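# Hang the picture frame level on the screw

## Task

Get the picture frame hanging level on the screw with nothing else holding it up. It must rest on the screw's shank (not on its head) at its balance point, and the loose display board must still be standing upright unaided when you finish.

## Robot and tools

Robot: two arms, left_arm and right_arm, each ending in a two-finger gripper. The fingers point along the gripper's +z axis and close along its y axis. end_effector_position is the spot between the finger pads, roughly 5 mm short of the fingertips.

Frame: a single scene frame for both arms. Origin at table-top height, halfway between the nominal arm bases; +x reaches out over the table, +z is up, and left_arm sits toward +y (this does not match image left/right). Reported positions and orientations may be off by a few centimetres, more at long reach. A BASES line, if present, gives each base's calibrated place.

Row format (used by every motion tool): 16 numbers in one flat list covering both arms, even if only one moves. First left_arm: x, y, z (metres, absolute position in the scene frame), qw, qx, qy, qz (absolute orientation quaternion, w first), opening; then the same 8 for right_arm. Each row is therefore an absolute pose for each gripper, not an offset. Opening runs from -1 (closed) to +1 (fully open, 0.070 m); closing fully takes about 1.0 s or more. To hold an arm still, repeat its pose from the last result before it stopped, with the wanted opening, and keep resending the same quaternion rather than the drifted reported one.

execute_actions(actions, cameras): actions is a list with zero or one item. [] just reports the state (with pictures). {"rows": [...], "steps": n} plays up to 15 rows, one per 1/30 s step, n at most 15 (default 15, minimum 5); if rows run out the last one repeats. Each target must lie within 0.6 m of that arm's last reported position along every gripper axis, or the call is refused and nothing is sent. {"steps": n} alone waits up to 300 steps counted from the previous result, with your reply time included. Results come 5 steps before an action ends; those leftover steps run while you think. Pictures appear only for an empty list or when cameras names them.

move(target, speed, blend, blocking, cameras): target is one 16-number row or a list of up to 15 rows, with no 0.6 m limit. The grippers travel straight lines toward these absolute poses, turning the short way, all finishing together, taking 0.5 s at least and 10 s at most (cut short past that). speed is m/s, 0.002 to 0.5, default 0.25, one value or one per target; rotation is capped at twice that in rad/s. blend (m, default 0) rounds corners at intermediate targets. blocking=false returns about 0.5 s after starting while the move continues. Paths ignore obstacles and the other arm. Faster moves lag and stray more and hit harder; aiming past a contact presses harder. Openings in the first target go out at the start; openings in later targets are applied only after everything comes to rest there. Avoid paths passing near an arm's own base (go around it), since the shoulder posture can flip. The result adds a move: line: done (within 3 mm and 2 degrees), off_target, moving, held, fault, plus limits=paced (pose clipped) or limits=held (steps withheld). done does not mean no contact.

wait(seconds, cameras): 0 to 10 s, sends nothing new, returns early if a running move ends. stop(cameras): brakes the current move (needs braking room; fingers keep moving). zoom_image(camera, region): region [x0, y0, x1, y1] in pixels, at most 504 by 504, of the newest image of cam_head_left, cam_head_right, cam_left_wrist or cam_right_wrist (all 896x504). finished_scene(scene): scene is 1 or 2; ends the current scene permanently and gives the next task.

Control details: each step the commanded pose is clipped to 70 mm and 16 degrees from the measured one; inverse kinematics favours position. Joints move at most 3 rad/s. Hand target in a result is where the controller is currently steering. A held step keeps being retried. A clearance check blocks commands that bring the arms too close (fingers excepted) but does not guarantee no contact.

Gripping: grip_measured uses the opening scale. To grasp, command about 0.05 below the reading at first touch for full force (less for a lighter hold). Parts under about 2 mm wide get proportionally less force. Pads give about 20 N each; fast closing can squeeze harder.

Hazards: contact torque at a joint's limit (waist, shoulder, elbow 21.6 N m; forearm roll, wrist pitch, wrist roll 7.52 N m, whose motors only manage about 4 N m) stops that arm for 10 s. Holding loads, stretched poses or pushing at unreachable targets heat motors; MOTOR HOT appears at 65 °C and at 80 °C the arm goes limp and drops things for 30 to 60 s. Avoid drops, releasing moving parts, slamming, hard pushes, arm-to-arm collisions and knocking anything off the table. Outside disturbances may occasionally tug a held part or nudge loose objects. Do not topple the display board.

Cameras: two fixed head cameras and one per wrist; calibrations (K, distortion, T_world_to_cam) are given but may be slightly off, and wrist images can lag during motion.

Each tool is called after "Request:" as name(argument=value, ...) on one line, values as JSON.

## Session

Request:
execute_actions(actions=[], cameras=["all"])

Request:
zoom_image(camera="cam_head_left", region=[340, 0, 620, 200])

Request:
zoom_image(camera="cam_head_right", region=[330, 0, 610, 200])

Scene clock: 0.00 s of 4500.00 s.
left_arm: end_effector_position=(+0.4202, +0.3387, +0.3327) grip_measured=+0.98 end_effector_quat_wxyz=(+0.569, -0.093, +0.773, -0.263) | right_arm: end_effector_position=(+0.0592, +0.1070, +0.2848) grip_measured=+0.98 end_effector_quat_wxyz=(-0.315, +0.854, -0.247, -0.332)
Joint positions: left_arm=[0.682 1.54 -1.063 -1.578 0.957 1.346 0.069] | right_arm=[1.098 1.584 -1.251 0.984 0.989 -1.935 0.069]
Joint torques (N m): no reading
Motor temperatures (°C): left_arm=[30 31 32 32 35 30] | right_arm=[29 30 33 34 38 31]
Hand target: left_arm +0.4202, +0.3387, +0.3327; +0.569, -0.093, +0.773, -0.263 | right_arm +0.0592, +0.1070, +0.2848; -0.315, +0.854, -0.247, -0.332
camera_calibration:
cam_left_wrist: T_world_to_cam=[[-0.138706, -0.855818, 0.498333, 0.185907], [-0.798703, -0.200837, -0.56722, 0.592892], [0.585521, -0.476697, -0.655687, 0.255288], [0, 0, 0, 1]] pos_world=[0.349855, 0.399872, 0.411046]
cam_right_wrist: T_world_to_cam=[[0.659874, 0.664269, 0.351161, -0.209506], [0.748517, -0.621891, -0.230161, 0.0814786], [0.0654945, 0.414727, -0.907586, 0.32858], [0, 0, 0, 1]] pos_world=[0.0557395, 0.0535684, 0.390538]

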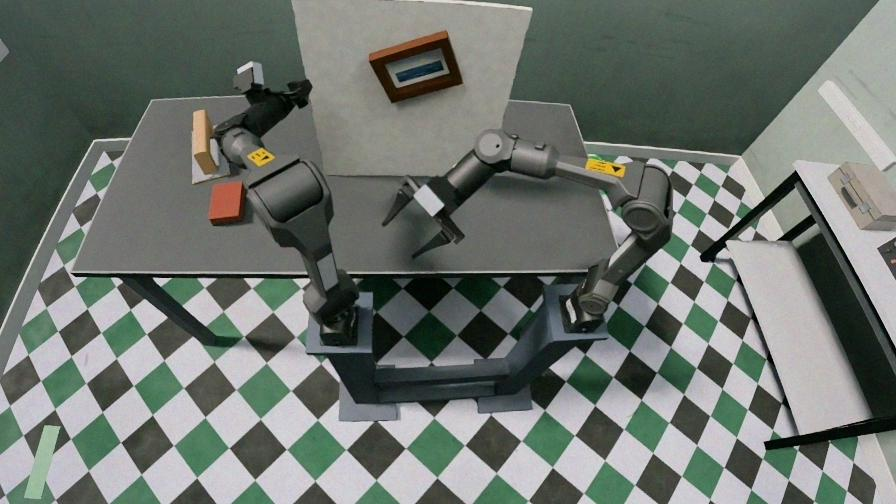

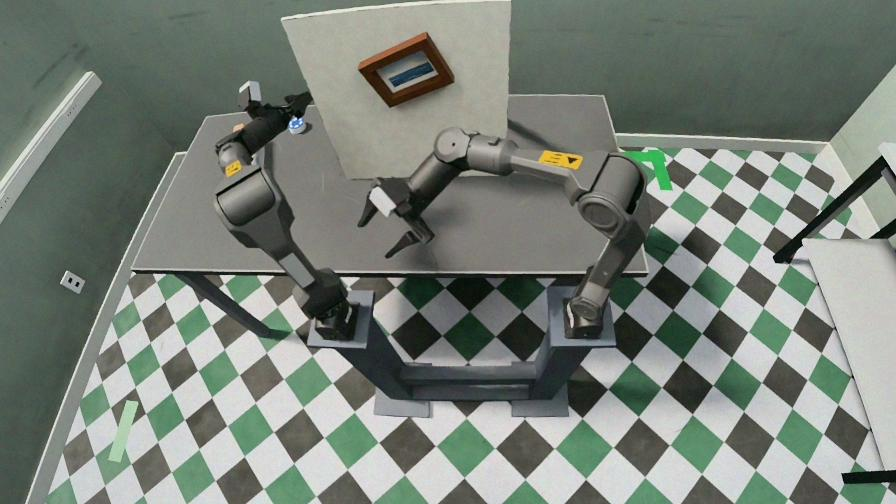

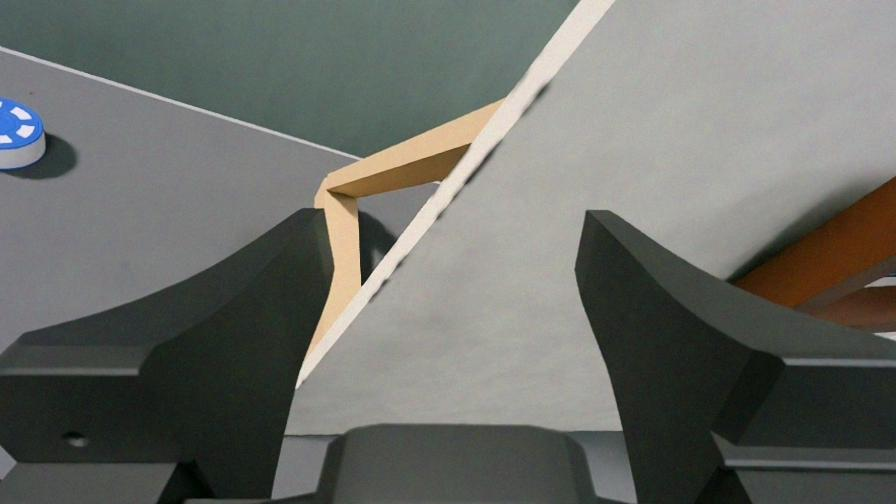

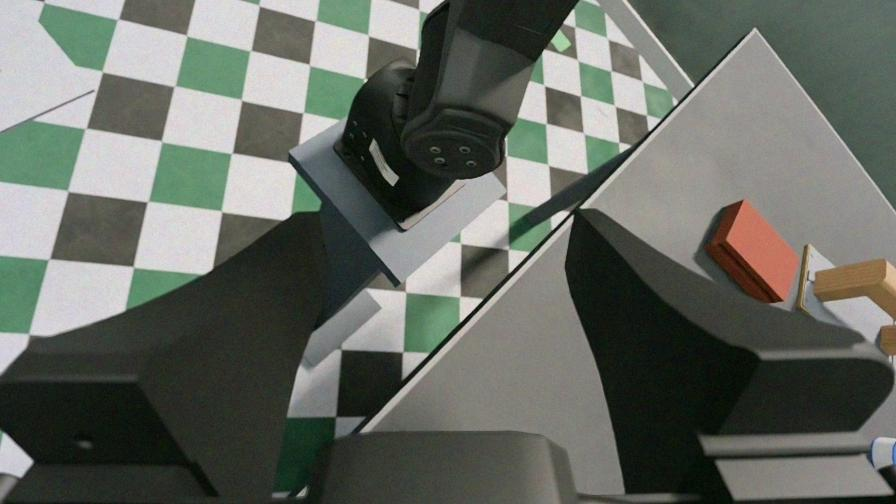

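Scaled by 1.800 from the camera's 896x504 image, which has a finer 1280x720 frame.

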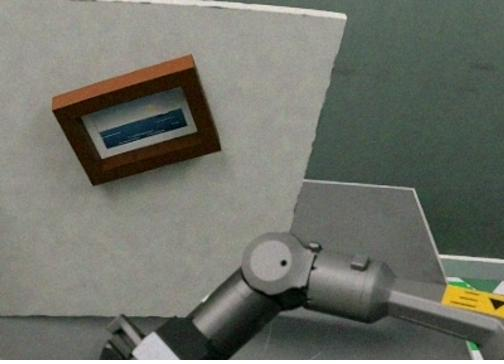

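Scaled by 1.800 from the camera's 896x504 image, which has a finer 1280x720 frame.

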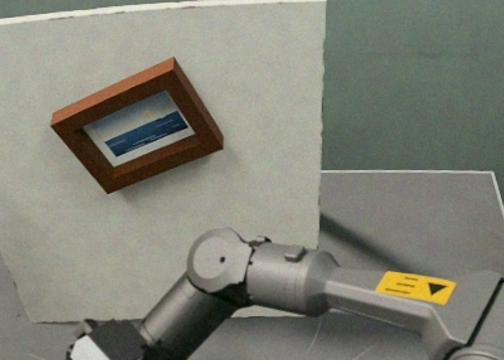

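Request:
move(target=[[0.4202, 0.3387, 0.3327, 0.569, -0.093, 0.773, -0.263, 1.0, 0.20, 0.09, 0.35, 0.3314, -0.4619, 0.8001, 0.1913, 1.0], [0.4202, 0.3387, 0.3327, 0.569, -0.093, 0.773, -0.263, 1.0, 0.32, 0.03, 0.45, 0.6947, -0.1319, 0.6947, -0.1319, 1.0]], speed=[0.45, 0.45], blend=[0.05, 0])

Request:
zoom_image(camera="cam_right_wrist", region=[150, 60, 650, 360])

Scene clock: 9.27 s of 4500.00 s.
left_arm: end_effector_position=(+0.4202, +0.3388, +0.3324) grip_measured=+0.98 end_effector_quat_wxyz=(+0.569, -0.093, +0.773, -0.263) | right_arm: end_effector_position=(+0.3208, +0.0296, +0.4498) grip_measured=+0.98 end_effector_quat_wxyz=(+0.697, -0.161, +0.691, -0.102)
Joint positions: left_arm=[0.682 1.54 -1.062 -1.579 0.956 1.346 0.069] | right_arm=[1.323 1.704 -1.548 -1.589 1.216 1.266 0.069]
Joint torques (N m): left_arm=[-0.75 -6.75 -2.37 -0.82 0.16 0.04] | right_arm=[0.67 -6.73 -4.03 -1.04 0.05 -0.09]
Motor temperatures (°C): left_arm=[30 31 32 32 35 29] | right_arm=[29 30 33 34 38 31]
Hand target: left_arm +0.4202, +0.3387, +0.3327; +0.569, -0.093, +0.773, -0.263 | right_arm +0.3204, +0.0299, +0.4500; +0.697, -0.162, +0.691, -0.102
Off the commanded pose: left_arm 0.000 m, 0 deg | right_arm 0.001 m, 5 deg.
joint sent to its limit (right arm) — joint 5 (wrist pitch), upper limit.
Kept back: nothing.
move: off_target (right_arm)
camera_calibration:
cam_left_wrist: T_world_to_cam=[[-0.137522, -0.855521, 0.499171, 0.185277], [-0.798692, -0.202278, -0.566723, 0.593118], [0.585815, -0.47662, -0.65548, 0.254988], [0, 0, 0, 1]] pos_world=[0.349823, 0.400016, 0.410788]
cam_right_wrist: T_world_to_cam=[[0.0711853, -0.94133, 0.329894, -0.142723], [-0.591674, -0.306113, -0.745799, 0.528019], [0.803028, -0.1421, -0.578752, 0.125218], [0, 0, 0, 1]] pos_world=[0.222021, 0.0450776, 0.51335]

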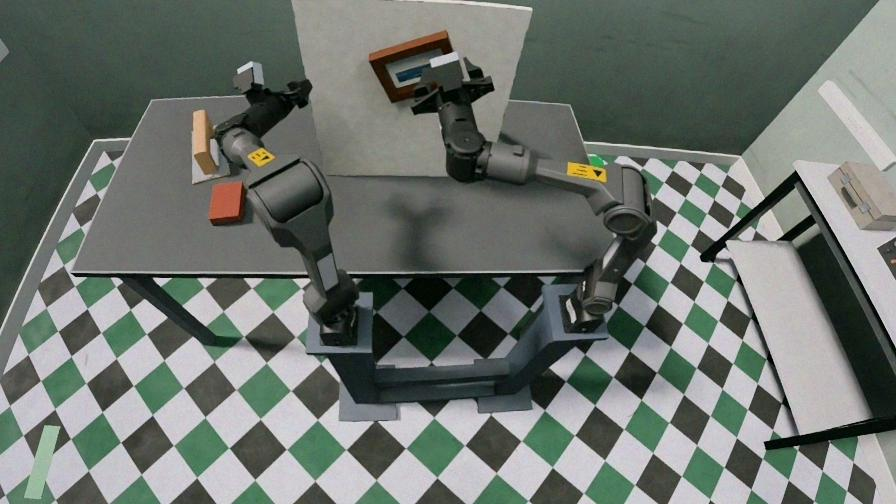

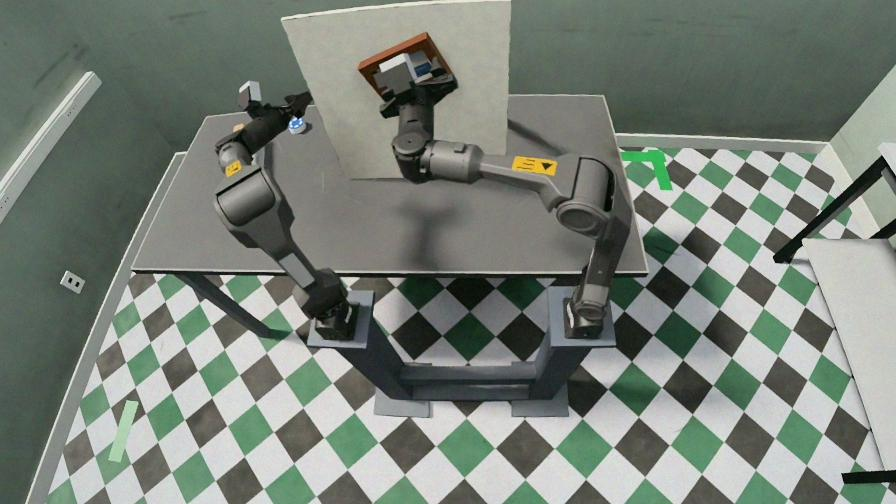

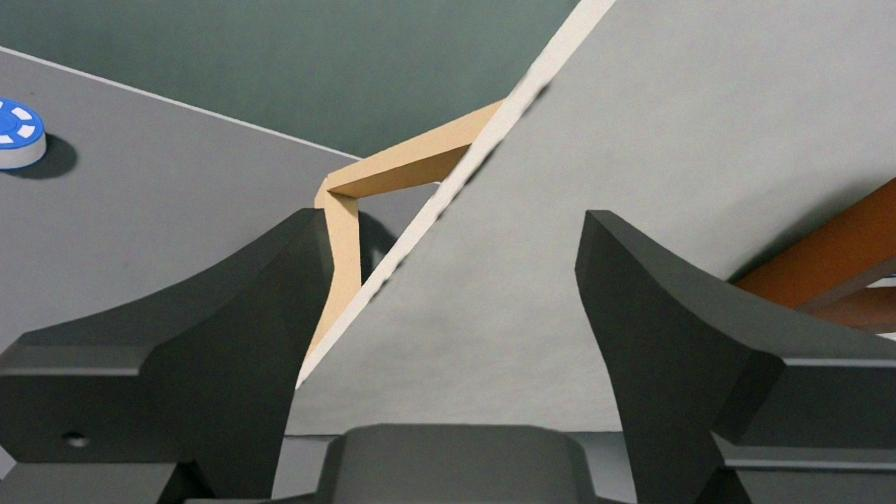

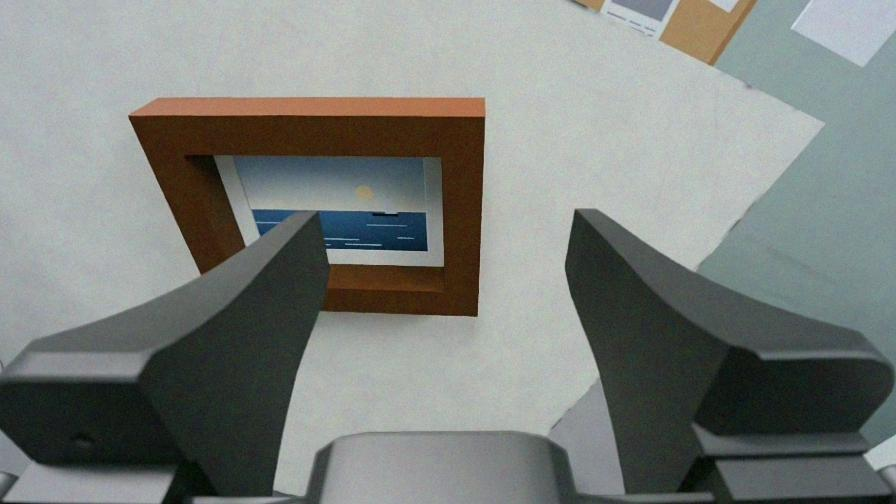

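Scaled by 1.008 from the camera's 896x504 image, which has a finer 1280x720 frame.

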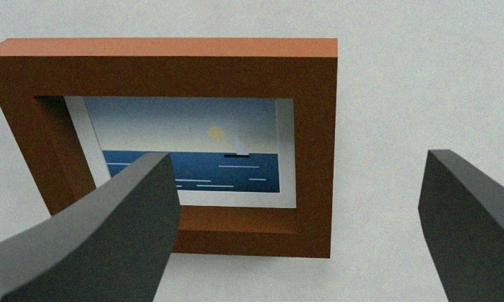

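Request:
move(target=[[0.4202, 0.3387, 0.3327, 0.569, -0.093, 0.773, -0.263, 1.0, 0.355, 0.013, 0.407, 0.5974, -0.1172, 0.7785, -0.1527, 1.0], [0.4202, 0.3387, 0.3327, 0.569, -0.093, 0.773, -0.263, 1.0, 0.430, 0.0055, 0.388, 0.5974, -0.1172, 0.7785, -0.1527, 1.0]], speed=[0.2, 0.12], blend=[0.015, 0], cameras=["cam_head_left", "cam_right_wrist"])

Request:
zoom_image(camera="cam_right_wrist", region=[250, 60, 650, 400])

Scene clock: 12.60 s of 4500.00 s.
left_arm: end_effector_position=(+0.4202, +0.3388, +0.3324) grip_measured=+0.98 end_effector_quat_wxyz=(+0.569, -0.093, +0.773, -0.263) | right_arm: end_effector_position=(+0.4303, +0.0058, +0.3875) grip_measured=+0.98 end_effector_quat_wxyz=(+0.597, -0.118, +0.779, -0.153)
Joint positions: left_arm=[0.682 1.54 -1.062 -1.579 0.956 1.346 0.069] | right_arm=[1.043 1.943 -1.848 -1.306 1.132 1.063 0.069]
Joint torques (N m): left_arm=[-0.6 -6.67 -2.31 -0.77 0.18 0] | right_arm=[0.67 -9.6 -4.2 -1.07 0.03 0.08]
Motor temperatures (°C): left_arm=[30 31 32 32 35 29] | right_arm=[29 30 33 34 38 31]
Hand target: left_arm +0.4202, +0.3387, +0.3327; +0.569, -0.093, +0.773, -0.263 | right_arm +0.4300, +0.0055, +0.3880; +0.597, -0.117, +0.779, -0.153
Off the commanded pose: left_arm 0.000 m, 0 deg | right_arm 0.001 m, 0 deg.
Kept back: nothing.
move: done
camera_calibration:
cam_right_wrist: T_world_to_cam=[[-0.0191707, -0.93803, 0.346023, -0.119757], [-0.794412, -0.195849, -0.574937, 0.559448], [0.607077, -0.285907, -0.741428, 0.146055], [0, 0, 0, 1]] pos_world=[0.35347, 0.0389897, 0.471376]
Images, in order (width x height): cam_head_left 896x504, cam_right_wrist 896x504.

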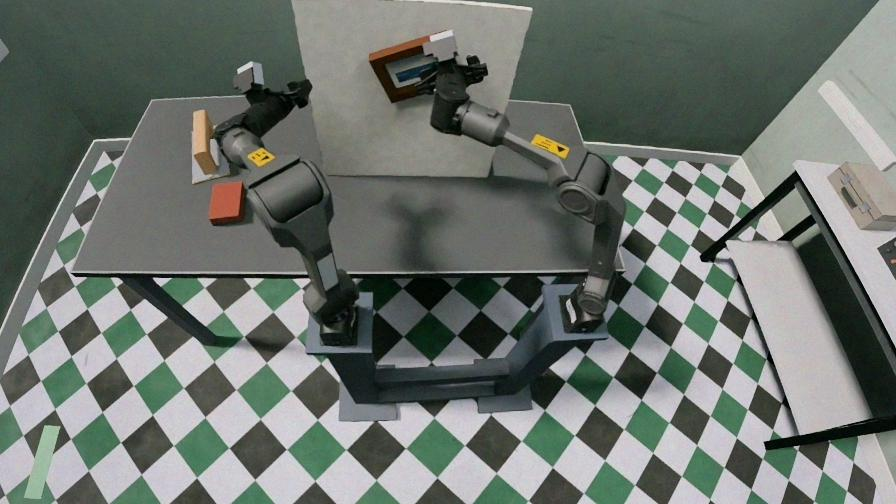

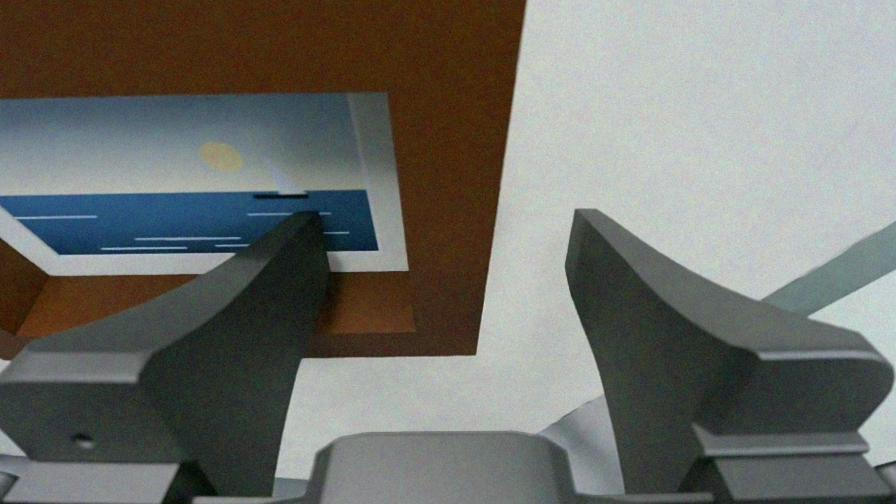

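Scaled by 1.260 from the camera's 896x504 image, which has a finer 1280x720 frame.

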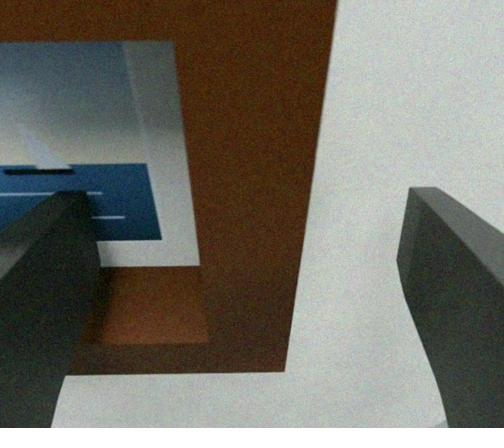

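Request:
move(target=[[0.4202, 0.3387, 0.3327, 0.569, -0.093, 0.773, -0.263, 1.0, 0.435, 0.0064, 0.3901, 0.5974, -0.1172, 0.7785, -0.1527, 1.0], [0.4202, 0.3387, 0.3327, 0.569, -0.093, 0.773, -0.263, 1.0, 0.435, 0.0064, 0.3901, 0.5974, -0.1172, 0.7785, -0.1527, -0.55], [0.4202, 0.3387, 0.3327, 0.569, -0.093, 0.773, -0.263, 1.0, 0.435, 0.0064, 0.3961, 0.5974, -0.1172, 0.7785, -0.1527, -0.55], [0.4202, 0.3387, 0.3327, 0.569, -0.093, 0.773, -0.263, 1.0, 0.435, 0.0014, 0.3815, 0.60876, 0, 0.79335, 0, -0.55]], speed=[0.1, 0.1, 0.05, 0.15], blend=[0, 0, 0.003, 0], cameras=["cam_head_left", "cam_head_right", "cam_right_wrist"])

Request:
zoom_image(camera="cam_head_left", region=[340, 0, 560, 130])

Scene clock: 21.97 s of 4500.00 s.
left_arm: end_effector_position=(+0.4202, +0.3388, +0.3324) grip_measured=+0.98 end_effector_quat_wxyz=(+0.569, -0.093, +0.773, -0.263) | right_arm: end_effector_position=(+0.4348, +0.0018, +0.3812) grip_measured=-0.40 end_effector_quat_wxyz=(+0.609, +0.000, +0.794, +0.000)
Joint positions: left_arm=[0.682 1.54 -1.062 -1.579 0.956 1.346 0.069] | right_arm=[0.996 1.864 -1.721 -1.292 0.978 1.46 0.021]
Joint torques (N m): left_arm=[-0.55 -6.74 -2.27 -0.7 0.26 0.02] | right_arm=[-1.87 -9.94 -5.09 -1.51 0.06 0.29]
Motor temperatures (°C): left_arm=[30 31 32 32 35 29] | right_arm=[29 31 33 34 38 31]
Hand target: left_arm +0.4202, +0.3387, +0.3327; +0.569, -0.093, +0.773, -0.263 | right_arm +0.4350, +0.0014, +0.3815; +0.609, +0.000, +0.793, +0.000
Off the commanded pose: left_arm 0.000 m, 0 deg | right_arm 0.001 m, 0 deg.
Kept back: nothing.
move: done
camera_calibration:
cam_right_wrist: T_world_to_cam=[[-0.0187371, -0.999207, -0.0351308, 0.0239472], [-0.794626, 0.0362076, -0.606018, 0.570154], [0.60681, 0.0165608, -0.794675, 0.157398], [0, 0, 0, 1]] pos_world=[0.357997, 0.000677657, 0.471445]
Images, in order (width x height): cam_head_left 896x504, cam_head_right 896x504, cam_right_wrist 896x504.

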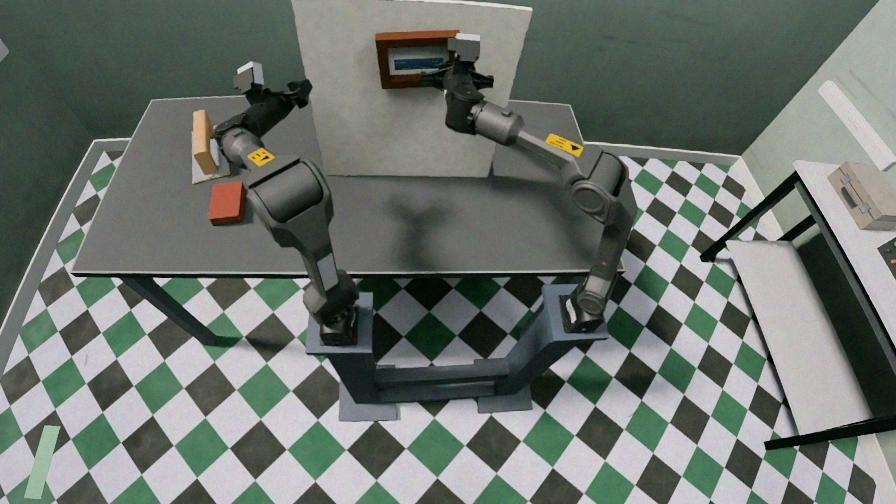

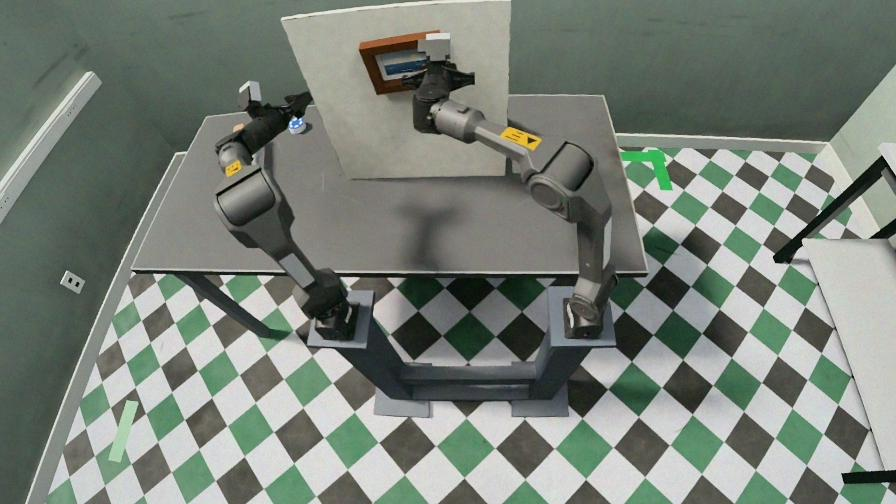

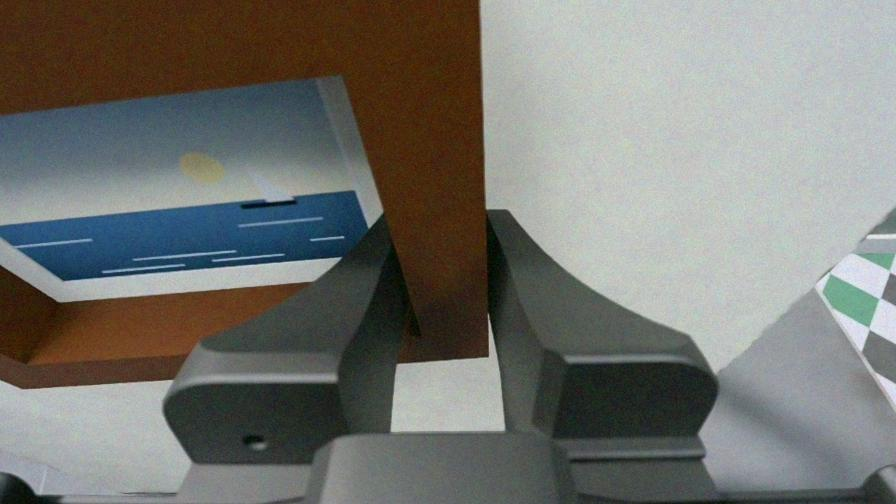

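Scaled by 2.291 from the camera's 896x504 image, which has a finer 1280x720 frame.

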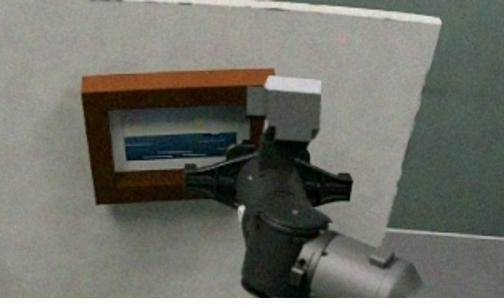

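Request:
move(target=[0.4202, 0.3387, 0.3327, 0.569, -0.093, 0.773, -0.263, 1.0, 0.435, 0.0014, 0.3775, 0.60876, 0, 0.79335, 0, -0.55], speed=0.03, cameras=[])

Scene clock: 26.90 s of 4500.00 s.
left_arm: end_effector_position=(+0.4202, +0.3388, +0.3324) grip_measured=+0.98 end_effector_quat_wxyz=(+0.569, -0.093, +0.773, -0.263) | right_arm: end_effector_position=(+0.4349, +0.0018, +0.3775) grip_measured=-0.42 end_effector_quat_wxyz=(+0.609, +0.000, +0.793, +0.000)
Joint positions: left_arm=[0.682 1.54 -1.062 -1.579 0.956 1.346 0.069] | right_arm=[0.996 1.864 -1.706 -1.303 0.974 1.477 0.02]
Joint torques (N m): left_arm=[-0.37 -6.71 -2.56 -0.58 0.32 0.01] | right_arm=[-1.05 -9.3 -4.36 -1.28 -0.08 0.36]
Motor temperatures (°C): left_arm=[30 32 32 32 35 29] | right_arm=[29 31 33 35 38 31]
Hand target: left_arm +0.4202, +0.3387, +0.3327; +0.569, -0.093, +0.773, -0.263 | right_arm +0.4350, +0.0014, +0.3775; +0.609, +0.000, +0.793, +0.000
Off the commanded pose: left_arm 0.000 m, 0 deg | right_arm 0.000 m, 0 deg.
Kept back: nothing.
move: done
No camera images: "cameras" was empty.

Request:
move(target=[0.4202, 0.3387, 0.3327, 0.569, -0.093, 0.773, -0.263, 1.0, 0.435, 0.0014, 0.3758, 0.60876, 0, 0.79335, 0, -0.55], speed=0.03, cameras=["cam_right_wrist"])

Scene clock: 27.83 s of 4500.00 s.
left_arm: end_effector_position=(+0.4202, +0.3388, +0.3324) grip_measured=+0.98 end_effector_quat_wxyz=(+0.569, -0.093, +0.773, -0.263) | right_arm: end_effector_position=(+0.4349, +0.0016, +0.3755) grip_measured=-0.42 end_effector_quat_wxyz=(+0.609, +0.000, +0.794, -0.001)
Joint positions: left_arm=[0.682 1.54 -1.062 -1.579 0.956 1.346 0.069] | right_arm=[0.996 1.864 -1.699 -1.307 0.973 1.485 0.02]
Joint torques (N m): left_arm=[-0.34 -6.65 -2.6 -0.62 0.33 0.03] | right_arm=[-1.44 -9.79 -4.31 -1.39 -0.15 0.49]
Motor temperatures (°C): left_arm=[30 32 32 32 35 29] | right_arm=[29 31 33 35 38 31]
Hand target: left_arm +0.4202, +0.3387, +0.3327; +0.569, -0.093, +0.773, -0.263 | right_arm +0.4350, +0.0014, +0.3758; +0.609, +0.000, +0.793, +0.000
Off the commanded pose: left_arm 0.000 m, 0 deg | right_arm 0.000 m, 0 deg.
Kept back: nothing.
move: done
camera_calibration:
cam_right_wrist: T_world_to_cam=[[-0.0196738, -0.999246, -0.0334839, 0.0233368], [-0.79454, 0.0359548, -0.606146, 0.566773], [0.606893, 0.0146791, -0.794648, 0.152783], [0, 0, 0, 1]] pos_world=[0.35806, 0.000698267, 0.465737]
Images, in order (width x height): cam_right_wrist 896x504.

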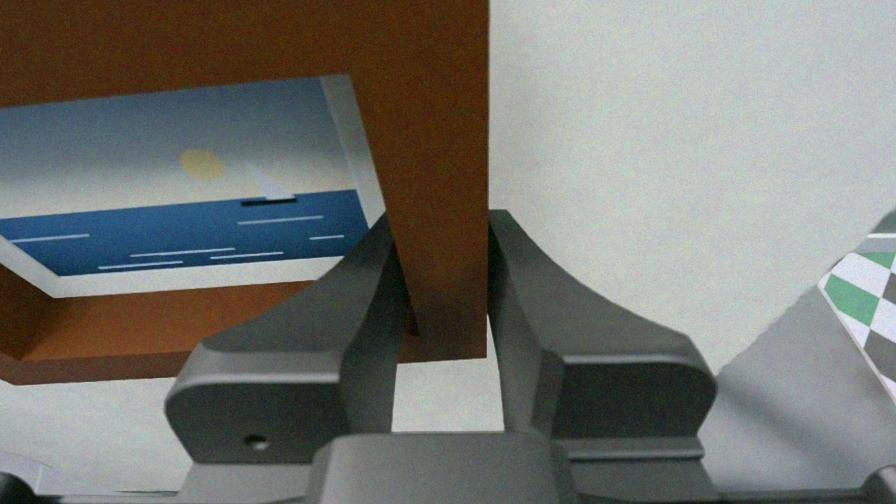

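Request:
move(target=[0.4202, 0.3387, 0.3327, 0.569, -0.093, 0.773, -0.263, 1.0, 0.435, 0.0014, 0.3735, 0.60876, 0, 0.79335, 0, -0.55], speed=0.03, cameras=[])

Request:
move(target=[0.4202, 0.3387, 0.3327, 0.569, -0.093, 0.773, -0.263, 1.0, 0.435, 0.0014, 0.3715, 0.60876, 0, 0.79335, 0, -0.55], speed=0.03, cameras=["cam_right_wrist"])

Scene clock: 28.83 s of 4500.00 s.
left_arm: end_effector_position=(+0.4202, +0.3388, +0.3324) grip_measured=+0.98 end_effector_quat_wxyz=(+0.569, -0.093, +0.773, -0.263) | right_arm: end_effector_position=(+0.4349, +0.0016, +0.3733) grip_measured=-0.42 end_effector_quat_wxyz=(+0.609, +0.000, +0.793, +0.000)
Joint positions: left_arm=[0.682 1.54 -1.062 -1.579 0.956 1.346 0.069] | right_arm=[0.996 1.864 -1.69 -1.313 0.97 1.496 0.02]
Joint torques (N m): left_arm=[-0.28 -6.62 -2.57 -0.56 0.35 -0.01] | right_arm=[-1.24 -9.44 -4.4 -1.38 -0.15 0.44]
Motor temperatures (°C): left_arm=[30 32 32 32 35 29] | right_arm=[29 31 33 35 38 31]
Hand target: left_arm +0.4202, +0.3387, +0.3327; +0.569, -0.093, +0.773, -0.263 | right_arm +0.4350, +0.0014, +0.3735; +0.609, +0.000, +0.793, +0.000
Off the commanded pose: left_arm 0.000 m, 0 deg | right_arm 0.000 m, 0 deg.
Kept back: nothing.
move: done
No camera images: "cameras" was empty.

Scene clock: 29.53 s of 4500.00 s.
left_arm: end_effector_position=(+0.4202, +0.3388, +0.3324) grip_measured=+0.98 end_effector_quat_wxyz=(+0.569, -0.093, +0.773, -0.263) | right_arm: end_effector_position=(+0.4349, +0.0016, +0.3714) grip_measured=-0.42 end_effector_quat_wxyz=(+0.609, +0.000, +0.793, +0.000)
Joint positions: left_arm=[0.682 1.54 -1.062 -1.579 0.956 1.346 0.069] | right_arm=[0.996 1.864 -1.682 -1.318 0.969 1.506 0.02]
Joint torques (N m): left_arm=[-0.46 -6.59 -2.49 -0.56 0.33 0.02] | right_arm=[-1 -9.01 -4.41 -1.4 -0.16 0.46]
Motor temperatures (°C): left_arm=[30 32 32 32 35 29] | right_arm=[29 31 33 35 38 31]
Hand target: left_arm +0.4202, +0.3387, +0.3327; +0.569, -0.093, +0.773, -0.263 | right_arm +0.4350, +0.0014, +0.3715; +0.609, +0.000, +0.793, +0.000
Off the commanded pose: left_arm 0.000 m, 0 deg | right_arm 0.000 m, 0 deg.
Kept back: nothing.
move: done
camera_calibration:
cam_right_wrist: T_world_to_cam=[[-0.0196938, -0.999199, -0.0348325, 0.0237821], [-0.794406, 0.0367922, -0.606271, 0.564271], [0.607067, 0.0157314, -0.794495, 0.149364], [0, 0, 0, 1]] pos_world=[0.358055, 0.000652568, 0.461599]
Images, in order (width x height): cam_right_wrist 896x504.

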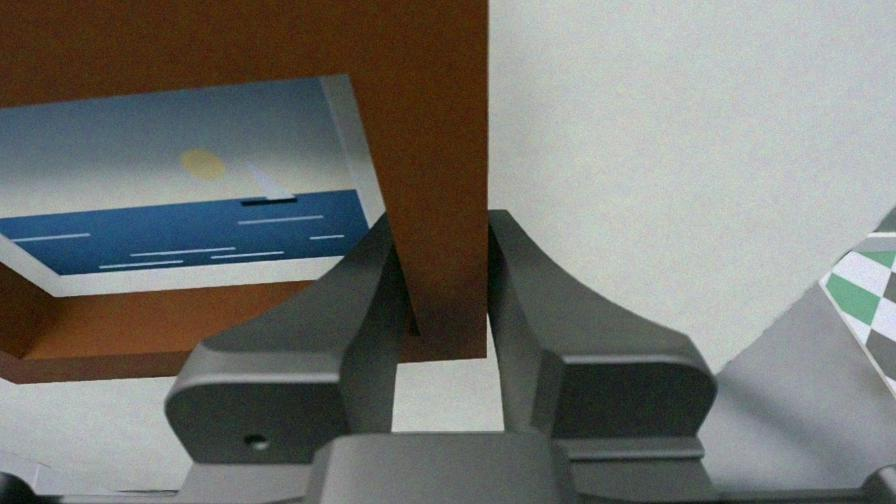

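Request:
move(target=[0.4202, 0.3387, 0.3327, 0.569, -0.093, 0.773, -0.263, 1.0, 0.435, 0.0014, 0.3693, 0.60876, 0, 0.79335, 0, -0.55], speed=0.03, cameras=["cam_right_wrist"])

Scene clock: 30.47 s of 4500.00 s.
left_arm: end_effector_position=(+0.4202, +0.3388, +0.3324) grip_measured=+0.98 end_effector_quat_wxyz=(+0.569, -0.093, +0.773, -0.263) | right_arm: end_effector_position=(+0.4349, +0.0017, +0.3692) grip_measured=-0.42 end_effector_quat_wxyz=(+0.609, +0.000, +0.793, +0.000)
Joint positions: left_arm=[0.682 1.54 -1.062 -1.579 0.956 1.346 0.069] | right_arm=[0.996 1.864 -1.673 -1.324 0.966 1.516 0.02]
Joint torques (N m): left_arm=[-0.56 -6.5 -2.62 -0.59 0.35 0.01] | right_arm=[-0.7 -8.3 -4.45 -1.41 -0.17 0.45]
Motor temperatures (°C): left_arm=[30 32 32 32 35 29] | right_arm=[29 31 33 35 38 31]
Hand target: left_arm +0.4202, +0.3387, +0.3327; +0.569, -0.093, +0.773, -0.263 | right_arm +0.4350, +0.0014, +0.3693; +0.609, +0.000, +0.793, +0.000
Off the commanded pose: left_arm 0.000 m, 0 deg | right_arm 0.000 m, 0 deg.
Kept back: nothing.
move: done
camera_calibration:
cam_right_wrist: T_world_to_cam=[[-0.0190376, -0.999218, -0.0346499, 0.0234605], [-0.794298, 0.0361632, -0.60645, 0.562977], [0.607229, 0.015977, -0.794366, 0.147531], [0, 0, 0, 1]] pos_world=[0.358034, 0.000725966, 0.459424]
Images, in order (width x height): cam_right_wrist 896x504.

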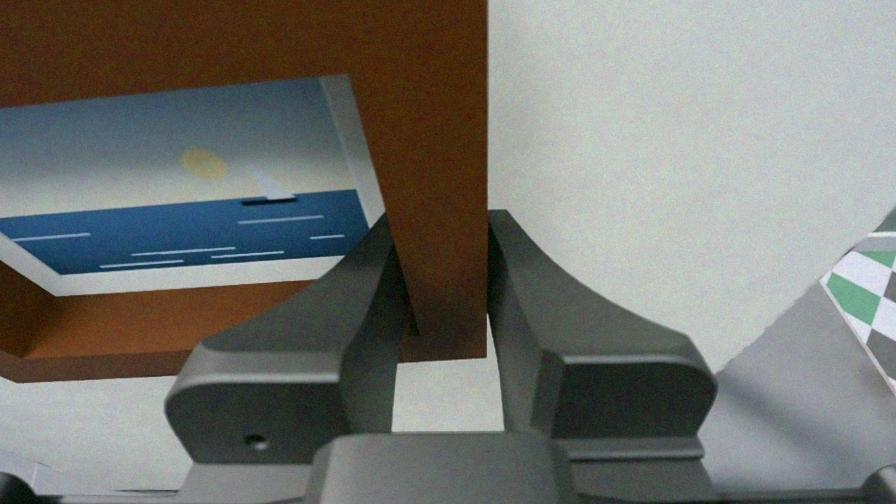

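Request:
move(target=[0.4202, 0.3387, 0.3327, 0.569, -0.093, 0.773, -0.263, 1.0, 0.435, 0.0014, 0.3675, 0.60876, 0, 0.79335, 0, -0.55], speed=0.03, cameras=["cam_head_left", "cam_right_wrist"])

Scene clock: 31.70 s of 4500.00 s.
left_arm: end_effector_position=(+0.4202, +0.3388, +0.3324) grip_measured=+0.98 end_effector_quat_wxyz=(+0.569, -0.093, +0.773, -0.263) | right_arm: end_effector_position=(+0.4348, +0.0015, +0.3672) grip_measured=-0.42 end_effector_quat_wxyz=(+0.608, +0.000, +0.794, +0.000)
Joint positions: left_arm=[0.682 1.54 -1.062 -1.579 0.956 1.346 0.069] | right_arm=[0.996 1.864 -1.666 -1.328 0.965 1.523 0.02]
Joint torques (N m): left_arm=[-0.37 -6.65 -2.58 -0.57 0.37 0.01] | right_arm=[-0.24 -8.33 -4.41 -1.43 -0.17 0.48]
Motor temperatures (°C): left_arm=[30 32 32 32 35 29] | right_arm=[29 31 33 35 38 31]
Hand target: left_arm +0.4202, +0.3387, +0.3327; +0.569, -0.093, +0.773, -0.263 | right_arm +0.4350, +0.0014, +0.3675; +0.609, +0.000, +0.793, +0.000
Off the commanded pose: left_arm 0.000 m, 0 deg | right_arm 0.000 m, 0 deg.
Kept back: nothing.
move: done
camera_calibration:
cam_right_wrist: T_world_to_cam=[[-0.0197017, -0.99923, -0.0339409, 0.023211], [-0.794753, 0.036249, -0.60585, 0.561689], [0.606613, 0.0150383, -0.794855, 0.146424], [0, 0, 0, 1]] pos_world=[0.358038, 0.000630503, 0.457473]
Images, in order (width x height): cam_head_left 896x504, cam_right_wrist 896x504.

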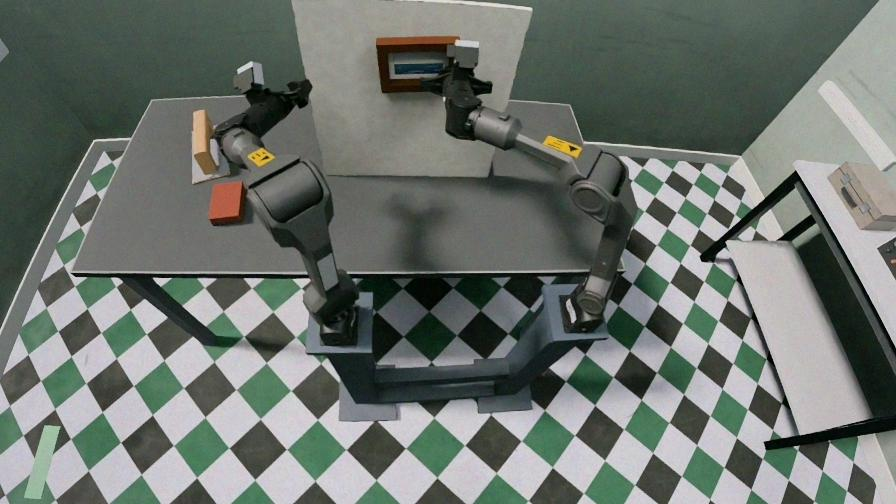

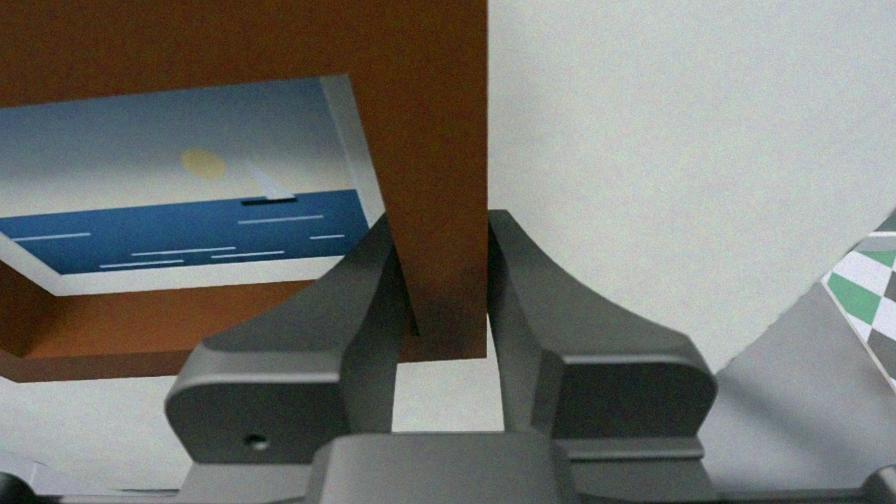

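Request:
move(target=[0.4202, 0.3387, 0.3327, 0.569, -0.093, 0.773, -0.263, 1.0, 0.435, 0.0014, 0.3655, 0.60876, 0, 0.79335, 0, -0.55], speed=0.03, cameras=["cam_right_wrist"])

Scene clock: 32.70 s of 4500.00 s.
left_arm: end_effector_position=(+0.4202, +0.3388, +0.3324) grip_measured=+0.98 end_effector_quat_wxyz=(+0.569, -0.093, +0.773, -0.263) | right_arm: end_effector_position=(+0.4348, +0.0015, +0.3655) grip_measured=-0.42 end_effector_quat_wxyz=(+0.609, +0.000, +0.793, +0.000)
Joint positions: left_arm=[0.682 1.54 -1.062 -1.579 0.956 1.346 0.069] | right_arm=[0.996 1.864 -1.658 -1.334 0.963 1.533 0.02]
Joint torques (N m): left_arm=[-0.25 -6.65 -2.54 -0.58 0.38 -0.02] | right_arm=[0.13 -8.55 -4.47 -1.45 -0.19 0.46]
Motor temperatures (°C): left_arm=[30 32 32 32 35 29] | right_arm=[29 31 33 35 38 31]
Hand target: left_arm +0.4202, +0.3387, +0.3327; +0.569, -0.093, +0.773, -0.263 | right_arm +0.4350, +0.0014, +0.3655; +0.609, +0.000, +0.793, +0.000
Off the commanded pose: left_arm 0.000 m, 0 deg | right_arm 0.000 m, 0 deg.
Kept back: nothing.
move: done
camera_calibration:
cam_right_wrist: T_world_to_cam=[[-0.019741, -0.99922, -0.0342152, 0.0232284], [-0.794318, 0.0364574, -0.606407, 0.560666], [0.607181, 0.0152066, -0.794418, 0.144635], [0, 0, 0, 1]] pos_world=[0.357986, 0.000570453, 0.455687]
Images, in order (width x height): cam_right_wrist 896x504.

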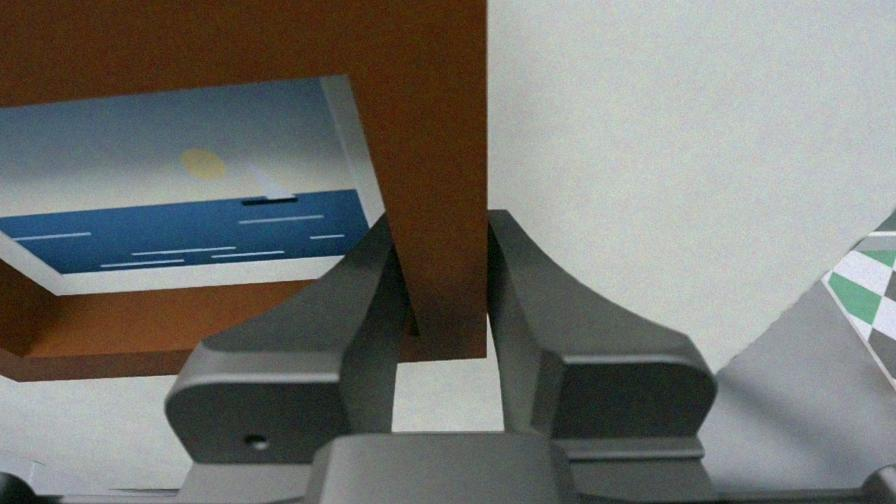

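Request:
move(target=[0.4202, 0.3387, 0.3327, 0.569, -0.093, 0.773, -0.263, 1.0, 0.435, 0.0014, 0.363, 0.60876, 0, 0.79335, 0, -0.55], speed=0.03, cameras=["cam_right_wrist"])

Scene clock: 34.13 s of 4500.00 s.
left_arm: end_effector_position=(+0.4202, +0.3388, +0.3324) grip_measured=+0.98 end_effector_quat_wxyz=(+0.569, -0.093, +0.773, -0.263) | right_arm: end_effector_position=(+0.4348, +0.0015, +0.3630) grip_measured=-0.42 end_effector_quat_wxyz=(+0.609, +0.000, +0.793, +0.000)
Joint positions: left_arm=[0.682 1.54 -1.062 -1.579 0.956 1.346 0.069] | right_arm=[0.996 1.864 -1.649 -1.34 0.96 1.545 0.02]
Joint torques (N m): left_arm=[-0.28 -6.46 -2.5 -0.59 0.4 -0.01] | right_arm=[-0.14 -8.32 -4.53 -1.43 -0.18 0.44]
Motor temperatures (°C): left_arm=[30 32 32 32 35 29] | right_arm=[29 31 33 35 38 31]
Hand target: left_arm +0.4202, +0.3387, +0.3327; +0.569, -0.093, +0.773, -0.263 | right_arm +0.4350, +0.0014, +0.3630; +0.609, +0.000, +0.793, +0.000
Off the commanded pose: left_arm 0.000 m, 0 deg | right_arm 0.000 m, 0 deg.
Kept back: nothing.
move: done
camera_calibration:
cam_right_wrist: T_world_to_cam=[[-0.0194185, -0.999203, -0.0348875, 0.0232837], [-0.794418, 0.0366068, -0.606267, 0.559121], [0.607061, 0.0159425, -0.794496, 0.142796], [0, 0, 0, 1]] pos_world=[0.357942, 0.000521021, 0.45324]
Images, in order (width x height): cam_right_wrist 896x504.

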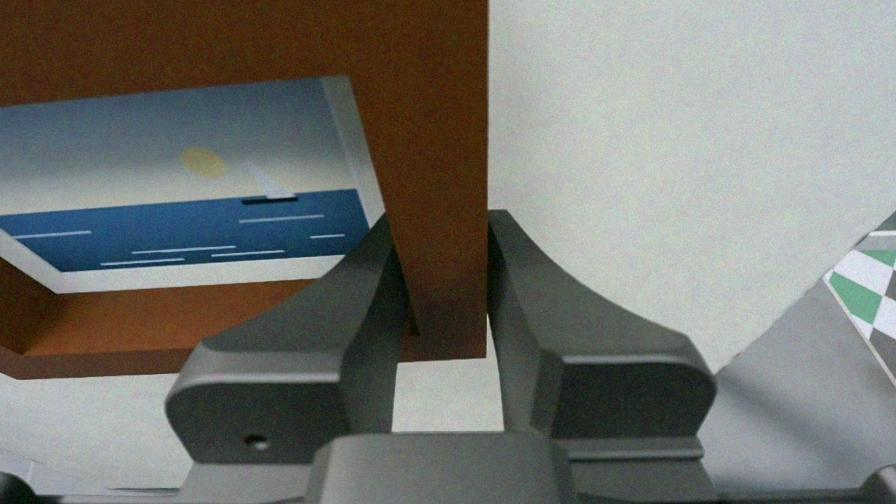

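Request:
move(target=[0.4202, 0.3387, 0.3327, 0.569, -0.093, 0.773, -0.263, 1.0, 0.435, 0.0014, 0.3605, 0.60876, 0, 0.79335, 0, -0.55], speed=0.03, cameras=["cam_head_right", "cam_right_wrist", "cam_left_wrist"])

Request:
zoom_image(camera="cam_head_right", region=[320, 0, 540, 130])

Scene clock: 35.13 s of 4500.00 s.
left_arm: end_effector_position=(+0.4202, +0.3388, +0.3324) grip_measured=+0.98 end_effector_quat_wxyz=(+0.569, -0.093, +0.773, -0.263) | right_arm: end_effector_position=(+0.4348, +0.0014, +0.3610) grip_measured=-0.42 end_effector_quat_wxyz=(+0.609, +0.000, +0.793, +0.000)
Joint positions: left_arm=[0.682 1.54 -1.062 -1.579 0.956 1.346 0.069] | right_arm=[0.996 1.864 -1.64 -1.347 0.959 1.557 0.02]
Joint torques (N m): left_arm=[-0.18 -6.39 -2.46 -0.55 0.42 -0.02] | right_arm=[-0.67 -8.51 -4.5 -1.45 -0.17 0.45]
Motor temperatures (°C): left_arm=[30 32 32 32 35 29] | right_arm=[29 31 33 35 38 31]
Hand target: left_arm +0.4202, +0.3387, +0.3327; +0.569, -0.093, +0.773, -0.263 | right_arm +0.4350, +0.0014, +0.3605; +0.609, +0.000, +0.793, +0.000
Off the commanded pose: left_arm 0.000 m, 0 deg | right_arm 0.001 m, 0 deg.
Kept back: nothing.
move: done
camera_calibration:
cam_left_wrist: T_world_to_cam=[[-0.137522, -0.855521, 0.499171, 0.185277], [-0.798692, -0.202278, -0.566723, 0.593118], [0.585815, -0.47662, -0.65548, 0.254988], [0, 0, 0, 1]] pos_world=[0.349823, 0.400016, 0.410788]
cam_right_wrist: T_world_to_cam=[[-0.0197532, -0.999168, -0.0356688, 0.0235257], [-0.793864, 0.0373615, -0.606947, 0.557919], [0.607775, 0.0163271, -0.793942, 0.140709], [0, 0, 0, 1]] pos_world=[0.357857, 0.0003641, 0.451181]
Images, in order (width x height): cam_head_right 896x504, cam_left_wrist 896x504, cam_right_wrist 896x504.

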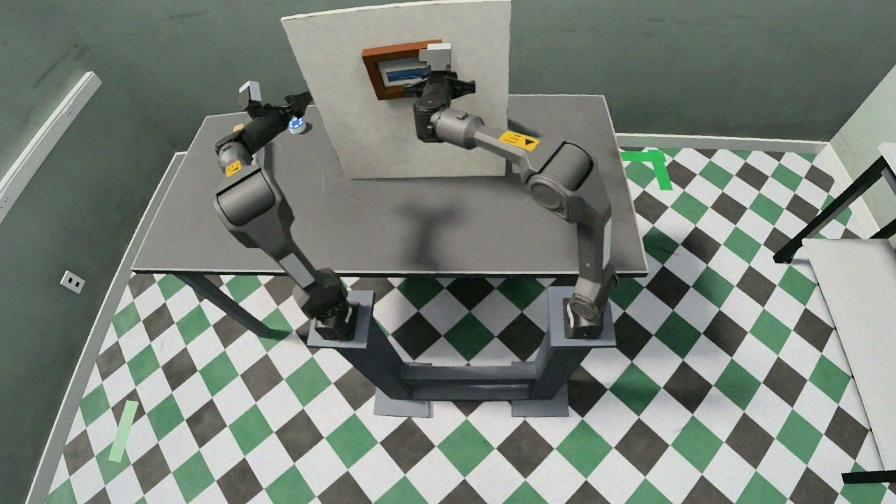

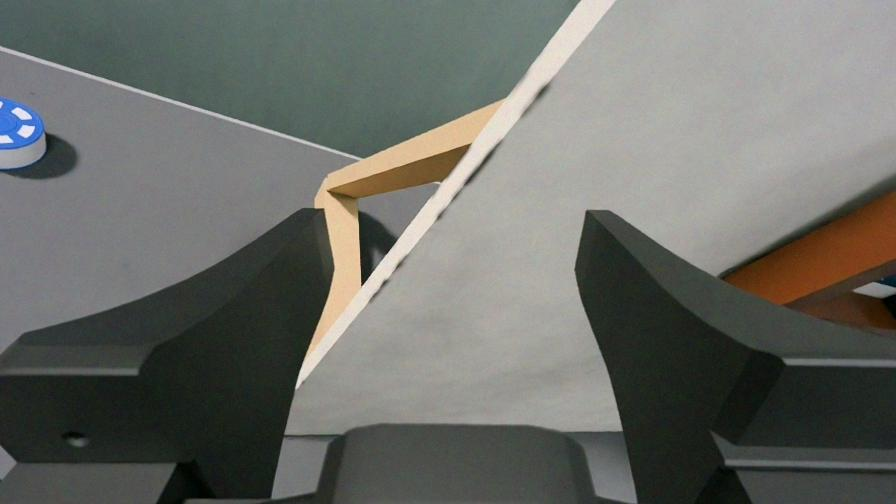

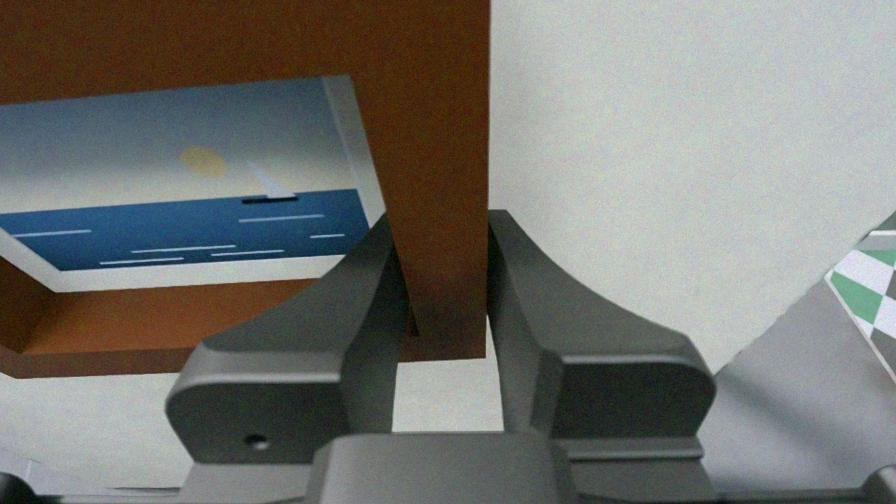

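Scaled by 2.291 from the camera's 896x504 image, which has a finer 1280x720 frame.

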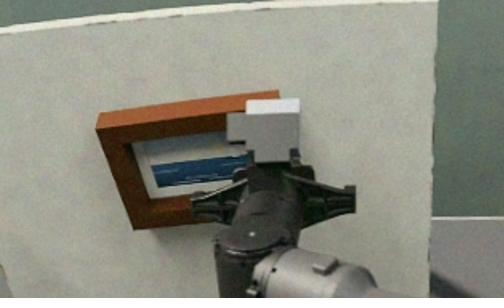

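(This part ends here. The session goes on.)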